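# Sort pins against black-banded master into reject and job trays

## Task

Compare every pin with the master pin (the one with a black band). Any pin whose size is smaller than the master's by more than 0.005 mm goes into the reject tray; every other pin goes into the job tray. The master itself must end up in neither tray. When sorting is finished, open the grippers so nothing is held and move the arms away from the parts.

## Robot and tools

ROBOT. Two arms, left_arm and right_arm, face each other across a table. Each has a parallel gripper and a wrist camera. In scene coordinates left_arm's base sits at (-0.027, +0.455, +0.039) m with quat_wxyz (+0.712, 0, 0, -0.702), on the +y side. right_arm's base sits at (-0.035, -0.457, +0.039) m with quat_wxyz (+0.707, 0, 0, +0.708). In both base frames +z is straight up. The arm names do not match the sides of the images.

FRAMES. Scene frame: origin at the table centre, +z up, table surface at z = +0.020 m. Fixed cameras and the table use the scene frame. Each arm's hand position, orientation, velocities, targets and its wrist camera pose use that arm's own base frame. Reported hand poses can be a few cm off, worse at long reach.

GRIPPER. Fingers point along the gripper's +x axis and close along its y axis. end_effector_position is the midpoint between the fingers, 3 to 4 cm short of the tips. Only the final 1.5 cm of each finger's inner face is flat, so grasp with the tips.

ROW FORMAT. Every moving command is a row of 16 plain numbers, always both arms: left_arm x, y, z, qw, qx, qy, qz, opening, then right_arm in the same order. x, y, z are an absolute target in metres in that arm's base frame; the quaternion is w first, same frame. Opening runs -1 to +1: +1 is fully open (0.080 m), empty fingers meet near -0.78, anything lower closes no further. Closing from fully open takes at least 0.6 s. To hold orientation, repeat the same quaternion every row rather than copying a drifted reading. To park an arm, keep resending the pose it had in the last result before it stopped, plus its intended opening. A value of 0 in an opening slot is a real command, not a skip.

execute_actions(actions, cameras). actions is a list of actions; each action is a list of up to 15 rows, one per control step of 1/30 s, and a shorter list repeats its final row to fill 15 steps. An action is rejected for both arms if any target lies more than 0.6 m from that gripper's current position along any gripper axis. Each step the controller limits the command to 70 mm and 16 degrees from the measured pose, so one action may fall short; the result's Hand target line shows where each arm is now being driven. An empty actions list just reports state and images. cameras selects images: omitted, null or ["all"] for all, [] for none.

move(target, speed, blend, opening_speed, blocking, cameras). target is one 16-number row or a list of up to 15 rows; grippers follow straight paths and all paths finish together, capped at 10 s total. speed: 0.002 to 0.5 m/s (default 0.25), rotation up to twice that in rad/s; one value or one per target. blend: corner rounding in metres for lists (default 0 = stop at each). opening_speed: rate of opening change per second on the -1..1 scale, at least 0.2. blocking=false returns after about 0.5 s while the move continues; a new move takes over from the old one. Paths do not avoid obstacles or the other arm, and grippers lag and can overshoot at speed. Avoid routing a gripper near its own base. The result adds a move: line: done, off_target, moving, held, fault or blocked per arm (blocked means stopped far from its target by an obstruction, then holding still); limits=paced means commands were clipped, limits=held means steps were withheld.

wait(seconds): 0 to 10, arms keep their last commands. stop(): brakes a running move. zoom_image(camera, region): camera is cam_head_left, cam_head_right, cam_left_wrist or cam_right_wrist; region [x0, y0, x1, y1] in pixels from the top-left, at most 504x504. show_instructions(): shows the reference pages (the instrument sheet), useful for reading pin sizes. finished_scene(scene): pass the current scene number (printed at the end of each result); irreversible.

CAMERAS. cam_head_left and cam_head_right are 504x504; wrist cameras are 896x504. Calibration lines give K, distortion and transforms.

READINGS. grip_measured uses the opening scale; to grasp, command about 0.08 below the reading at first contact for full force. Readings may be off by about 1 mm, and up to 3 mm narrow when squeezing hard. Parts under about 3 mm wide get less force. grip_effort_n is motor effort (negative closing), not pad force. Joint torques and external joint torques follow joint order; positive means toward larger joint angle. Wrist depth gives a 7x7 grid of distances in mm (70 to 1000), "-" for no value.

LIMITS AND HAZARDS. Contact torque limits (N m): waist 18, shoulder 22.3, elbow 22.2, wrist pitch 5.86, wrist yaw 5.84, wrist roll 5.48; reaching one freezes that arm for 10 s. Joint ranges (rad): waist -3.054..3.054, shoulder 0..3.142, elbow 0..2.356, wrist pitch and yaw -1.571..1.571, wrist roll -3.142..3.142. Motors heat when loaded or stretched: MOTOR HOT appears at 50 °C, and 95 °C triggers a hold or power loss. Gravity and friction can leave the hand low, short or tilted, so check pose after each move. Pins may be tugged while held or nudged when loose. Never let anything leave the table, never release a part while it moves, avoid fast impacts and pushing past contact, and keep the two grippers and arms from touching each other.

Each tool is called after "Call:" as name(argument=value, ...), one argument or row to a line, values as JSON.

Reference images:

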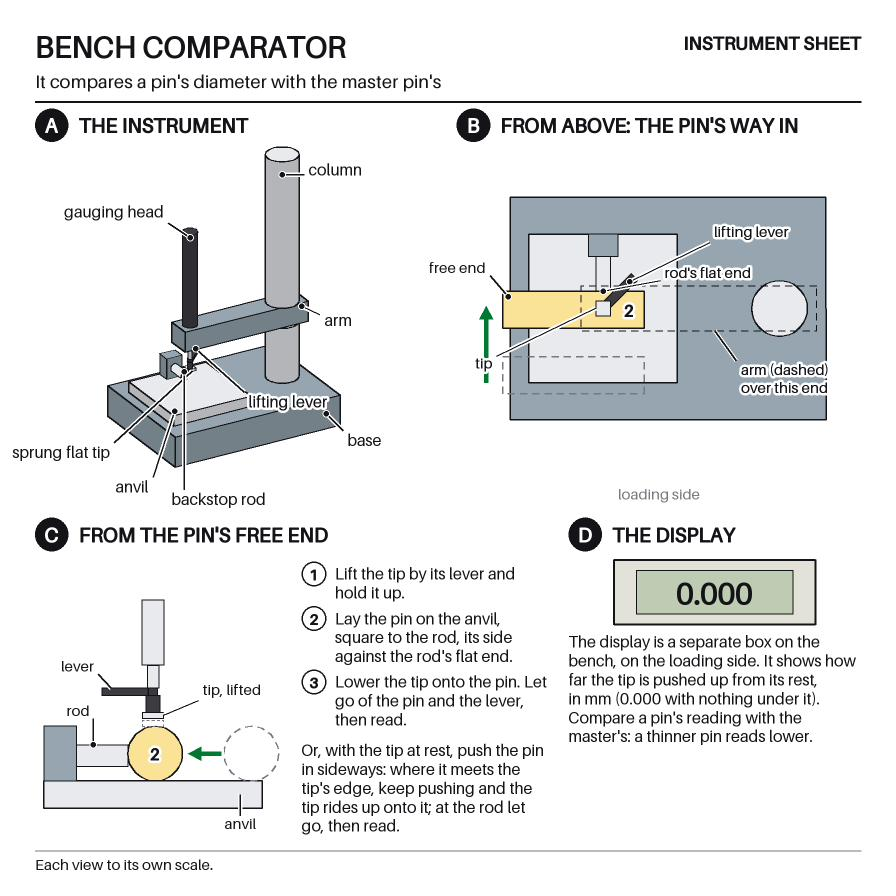

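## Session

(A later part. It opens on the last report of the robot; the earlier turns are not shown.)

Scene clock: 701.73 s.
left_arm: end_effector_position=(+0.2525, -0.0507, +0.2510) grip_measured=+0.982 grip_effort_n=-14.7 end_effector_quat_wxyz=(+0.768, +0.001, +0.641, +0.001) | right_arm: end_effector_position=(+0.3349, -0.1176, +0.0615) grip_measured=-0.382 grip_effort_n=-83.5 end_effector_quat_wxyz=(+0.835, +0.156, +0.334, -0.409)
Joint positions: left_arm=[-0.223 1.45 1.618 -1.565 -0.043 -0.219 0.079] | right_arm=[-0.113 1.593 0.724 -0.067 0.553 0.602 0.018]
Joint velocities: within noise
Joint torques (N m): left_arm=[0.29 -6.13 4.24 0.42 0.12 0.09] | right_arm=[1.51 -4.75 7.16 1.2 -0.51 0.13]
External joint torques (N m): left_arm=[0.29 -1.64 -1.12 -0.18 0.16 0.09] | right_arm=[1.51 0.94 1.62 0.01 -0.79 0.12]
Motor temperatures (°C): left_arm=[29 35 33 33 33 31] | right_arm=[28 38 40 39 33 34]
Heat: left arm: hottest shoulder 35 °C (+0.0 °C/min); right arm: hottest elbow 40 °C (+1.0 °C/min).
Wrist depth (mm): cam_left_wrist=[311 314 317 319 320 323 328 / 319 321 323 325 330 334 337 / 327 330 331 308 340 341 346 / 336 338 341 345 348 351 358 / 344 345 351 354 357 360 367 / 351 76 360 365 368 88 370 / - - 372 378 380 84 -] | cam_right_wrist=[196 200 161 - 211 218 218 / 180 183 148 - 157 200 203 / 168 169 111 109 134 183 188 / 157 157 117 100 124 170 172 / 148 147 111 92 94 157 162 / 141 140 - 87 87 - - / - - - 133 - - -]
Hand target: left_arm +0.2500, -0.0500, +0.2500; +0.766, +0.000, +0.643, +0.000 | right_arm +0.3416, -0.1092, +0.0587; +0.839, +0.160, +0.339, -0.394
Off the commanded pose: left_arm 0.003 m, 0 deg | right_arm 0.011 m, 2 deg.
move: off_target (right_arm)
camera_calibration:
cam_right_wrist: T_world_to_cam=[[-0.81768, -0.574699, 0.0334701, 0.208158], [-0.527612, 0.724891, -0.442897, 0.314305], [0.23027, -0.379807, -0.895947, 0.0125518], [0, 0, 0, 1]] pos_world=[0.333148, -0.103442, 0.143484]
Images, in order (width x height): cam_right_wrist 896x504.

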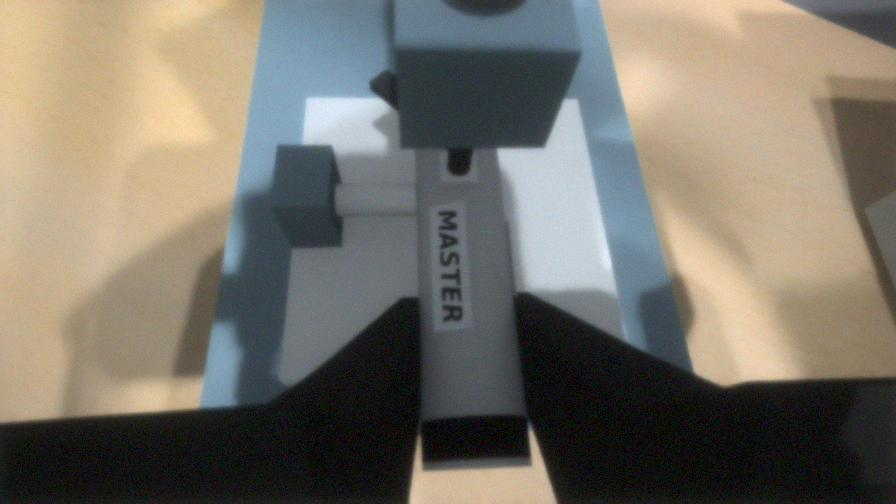

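Call:
move(
  target=[
    [0.25, -0.05, 0.25, 0.7660, 0, 0.6428, 0, 0.98, 0.3366, -0.1154, 0.0597, 0.8360,0.1570,0.3350,-0.4060, -0.46],
    [0.25, -0.05, 0.25, 0.7660, 0, 0.6428, 0, 0.98, 0.3366, -0.1154, 0.0597, 0.8360,0.1570,0.3350,-0.4060, 0.0],
    [0.25, -0.05, 0.25, 0.7660, 0, 0.6428, 0, 0.98, 0.305, -0.0765, 0.11, 0.8370,0.1560,0.3330,-0.4060, 0.0],
    [0.25, -0.05, 0.25, 0.7660, 0, 0.6428, 0, 0.98, 0.2650, -0.0720, 0.185, 0.7442,0.2310,0.3084,-0.5461, 0.0],
  ],
  speed=[0.02,0.02,0.08,0.25],
  blend=[0,0,0.01,0],
  opening_speed=0.6,
  cameras=["cam_right_wrist"],
)

Call:
zoom_image(
  camera="cam_right_wrist",
  region=[660, 105, 770, 185],
)

Call:
zoom_image(
  camera="cam_right_wrist",
  region=[180, 140, 420, 380],
)

Scene clock: 713.23 s.
left_arm: end_effector_position=(+0.2525, -0.0507, +0.2510) grip_measured=+0.982 grip_effort_n=-14.7 end_effector_quat_wxyz=(+0.768, +0.001, +0.641, +0.001) | right_arm: end_effector_position=(+0.2627, -0.0725, +0.1835) grip_measured=-0.004 grip_effort_n=13.7 end_effector_quat_wxyz=(+0.743, +0.231, +0.311, -0.545)
Joint positions: left_arm=[-0.223 1.45 1.618 -1.565 -0.043 -0.219 0.079] | right_arm=[0.121 1.373 1.114 -1.131 0.759 1.318 0.035]
Joint velocities: within noise
Joint torques (N m): left_arm=[0.3 -6.13 4.23 0.42 0.12 0.1] | right_arm=[0.22 -4.49 7.45 0.39 0.61 0.11]
External joint torques (N m): left_arm=[0.27 -1.59 -1.19 -0.2 0.16 0.1] | right_arm=[0.25 -0.18 1.67 -0.15 0.15 0.11]
Motor temperatures (°C): left_arm=[29 35 33 33 33 31] | right_arm=[28 38 41 37 34 34]
Heat: left arm: hottest shoulder 35 °C (+0.0 °C/min); right arm: hottest elbow 41 °C (+0.0 °C/min).
Wrist depth (mm): cam_left_wrist=[311 313 316 319 320 323 328 / 319 321 325 325 331 333 337 / 327 330 332 308 340 341 347 / 336 338 341 344 348 351 358 / 344 344 350 355 358 360 368 / 349 76 360 365 370 88 371 / - - 371 375 379 84 -] | cam_right_wrist=[353 142 365 366 255 238 257 / 329 293 301 344 248 250 332 / 307 281 264 321 269 265 308 / 287 282 246 296 295 293 305 / 271 269 97 278 93 289 290 / 258 - - 264 82 - - / - - - 250 - - -]
Hand target: left_arm +0.2500, -0.0500, +0.2500; +0.766, +0.000, +0.643, +0.000 | right_arm +0.2650, -0.0720, +0.1850; +0.744, +0.231, +0.308, -0.546
Off the commanded pose: left_arm 0.003 m, 0 deg | right_arm 0.003 m, 0 deg.
move: done
camera_calibration:
cam_right_wrist: T_world_to_cam=[[-0.968107, -0.249841, 0.0186784, 0.236722], [-0.235723, 0.883065, -0.405747, 0.225501], [0.084878, -0.397209, -0.913795, 0.195803], [0, 0, 0, 1]] pos_world=[0.265709, -0.0622145, 0.265999]
Images, in order (width x height): cam_right_wrist 896x504.

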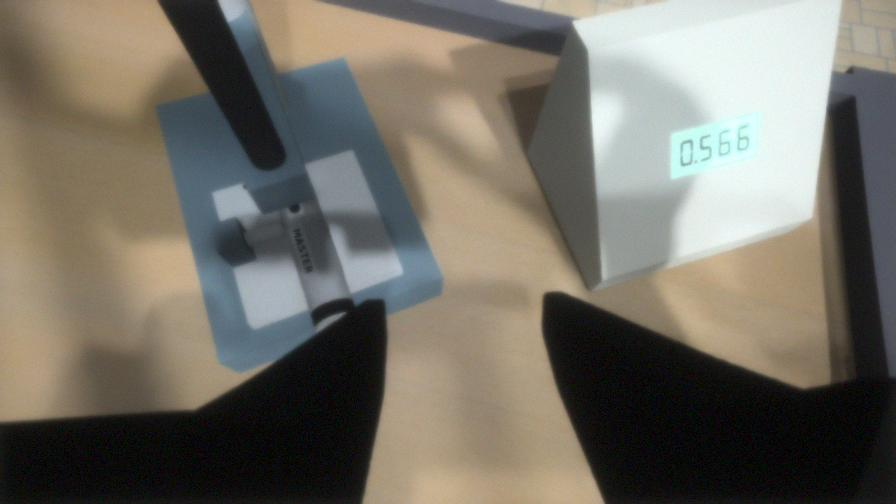

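Scaled by 4.582 from the camera's 896x504 image, which has a finer 1280x720 frame.

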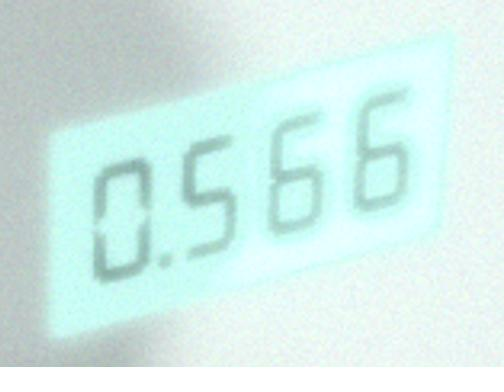

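Scaled by 2.100 from the camera's 896x504 image, which has a finer 1280x720 frame.

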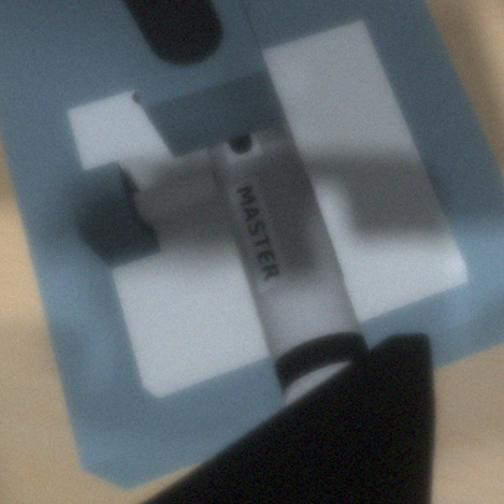

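Call:
wait(
  seconds=0.1,
)

Scene clock: 722.37 s.
left_arm: end_effector_position=(+0.2525, -0.0507, +0.2510) grip_measured=+0.982 grip_effort_n=-14.7 end_effector_quat_wxyz=(+0.768, +0.001, +0.641, +0.001) | right_arm: end_effector_position=(+0.2628, -0.0725, +0.1835) grip_measured=-0.004 grip_effort_n=13.7 end_effector_quat_wxyz=(+0.743, +0.231, +0.311, -0.546)
Joint positions: left_arm=[-0.223 1.45 1.618 -1.565 -0.043 -0.219 0.079] | right_arm=[0.121 1.374 1.114 -1.131 0.759 1.318 0.035]
Joint velocities: within noise
Joint torques (N m): left_arm=[0.28 -6.13 4.24 0.42 0.11 0.09] | right_arm=[0.22 -4.49 7.41 0.4 0.61 0.13]
External joint torques (N m): left_arm=[0.28 -1.6 -1.16 -0.18 0.16 0.09] | right_arm=[0.22 -0.15 1.58 -0.15 0.15 0.13]
Motor temperatures (°C): left_arm=[29 35 33 33 33 31] | right_arm=[28 38 41 36 34 34]
Heat: left arm: hottest shoulder 35 °C (+0.0 °C/min); right arm: hottest elbow 41 °C (+0.0 °C/min).
Wrist depth (mm): cam_left_wrist=[311 313 316 319 321 323 328 / 319 321 325 325 331 334 336 / 327 329 332 308 339 341 347 / 335 338 341 345 350 350 359 / 344 345 351 355 357 359 367 / 350 76 360 364 367 88 371 / - - 372 376 380 84 -] | cam_right_wrist=[353 142 366 366 255 239 257 / 328 292 301 345 248 250 332 / 306 281 264 321 269 265 310 / 287 282 246 295 294 292 305 / 270 270 97 279 93 288 289 / 258 - - 263 82 - - / - - - 250 - - -]
Hand target: left_arm +0.2500, -0.0500, +0.2500; +0.766, +0.000, +0.643, +0.000 | right_arm +0.2650, -0.0720, +0.1850; +0.744, +0.231, +0.308, -0.546
Tool commands: left_gripper/opening=+0.98 right_gripper/opening=+0.0
Off the commanded pose: left_arm 0.003 m, 0 deg | right_arm 0.003 m, 0 deg.
wait: 0.10 s; at rest from the start
camera_calibration:
cam_left_wrist: T_world_to_cam=[[0.00267225, -0.9993, 0.0373051, -0.0544191], [-0.98777, 0.00317799, 0.155886, 0.242711], [-0.155895, -0.0372654, -0.98707, 0.365036], [0, 0, 0, 1]] pos_world=[0.296796, -0.0415491, 0.324511]
cam_right_wrist: T_world_to_cam=[[-0.968172, -0.249578, 0.0187898, 0.23677], [-0.235533, 0.883144, -0.405687, 0.225453], [0.0846565, -0.397201, -0.913819, 0.195872], [0, 0, 0, 1]] pos_world=[0.265754, -0.0622143, 0.266007]

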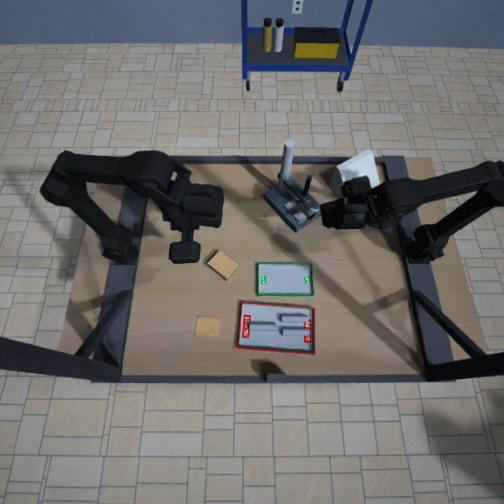

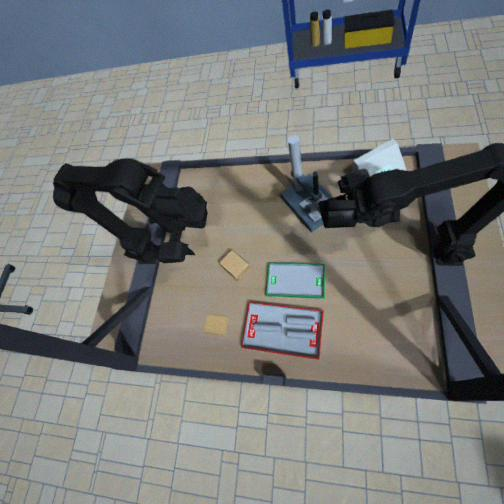

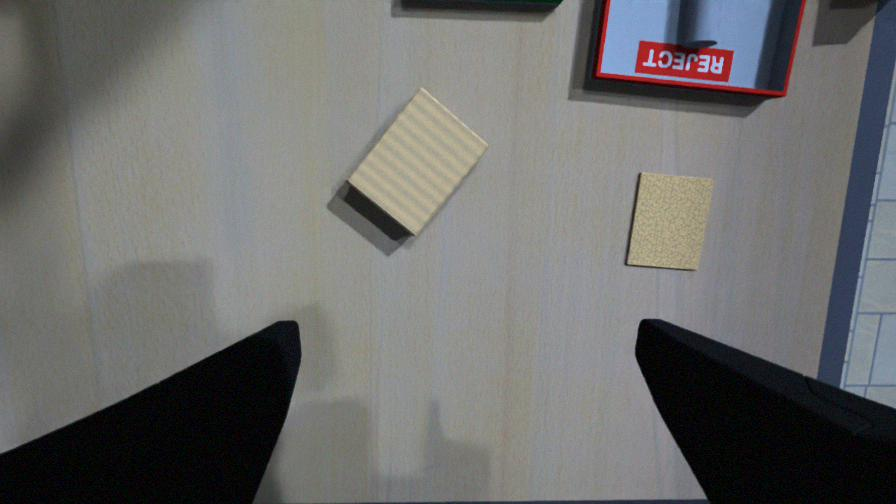

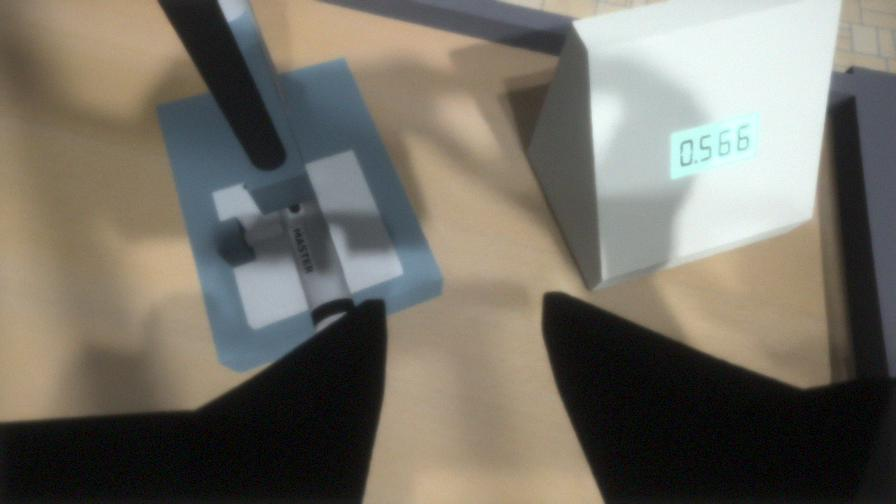

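Call:
zoom_image(
  camera="cam_head_left",
  region=[190, 230, 330, 370],
)

Call:
zoom_image(
  camera="cam_head_right",
  region=[130, 140, 460, 400],
)

Scaled by 3.600 from the camera's 504x504 image, which has a finer 720x720 frame.

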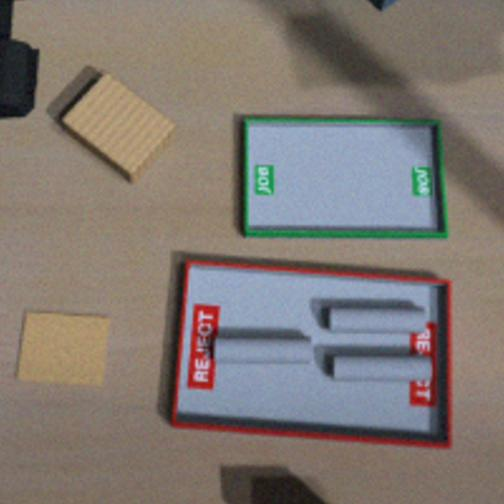

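Scaled by 1.527 from the camera's 504x504 image, which has a finer 720x720 frame.

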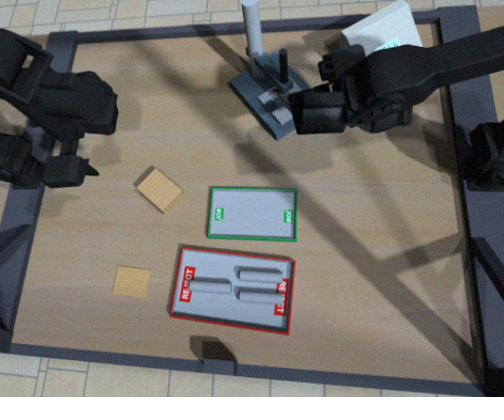

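Call:
finished_scene(
  scene=2,
)

The scene is finished: the task was done.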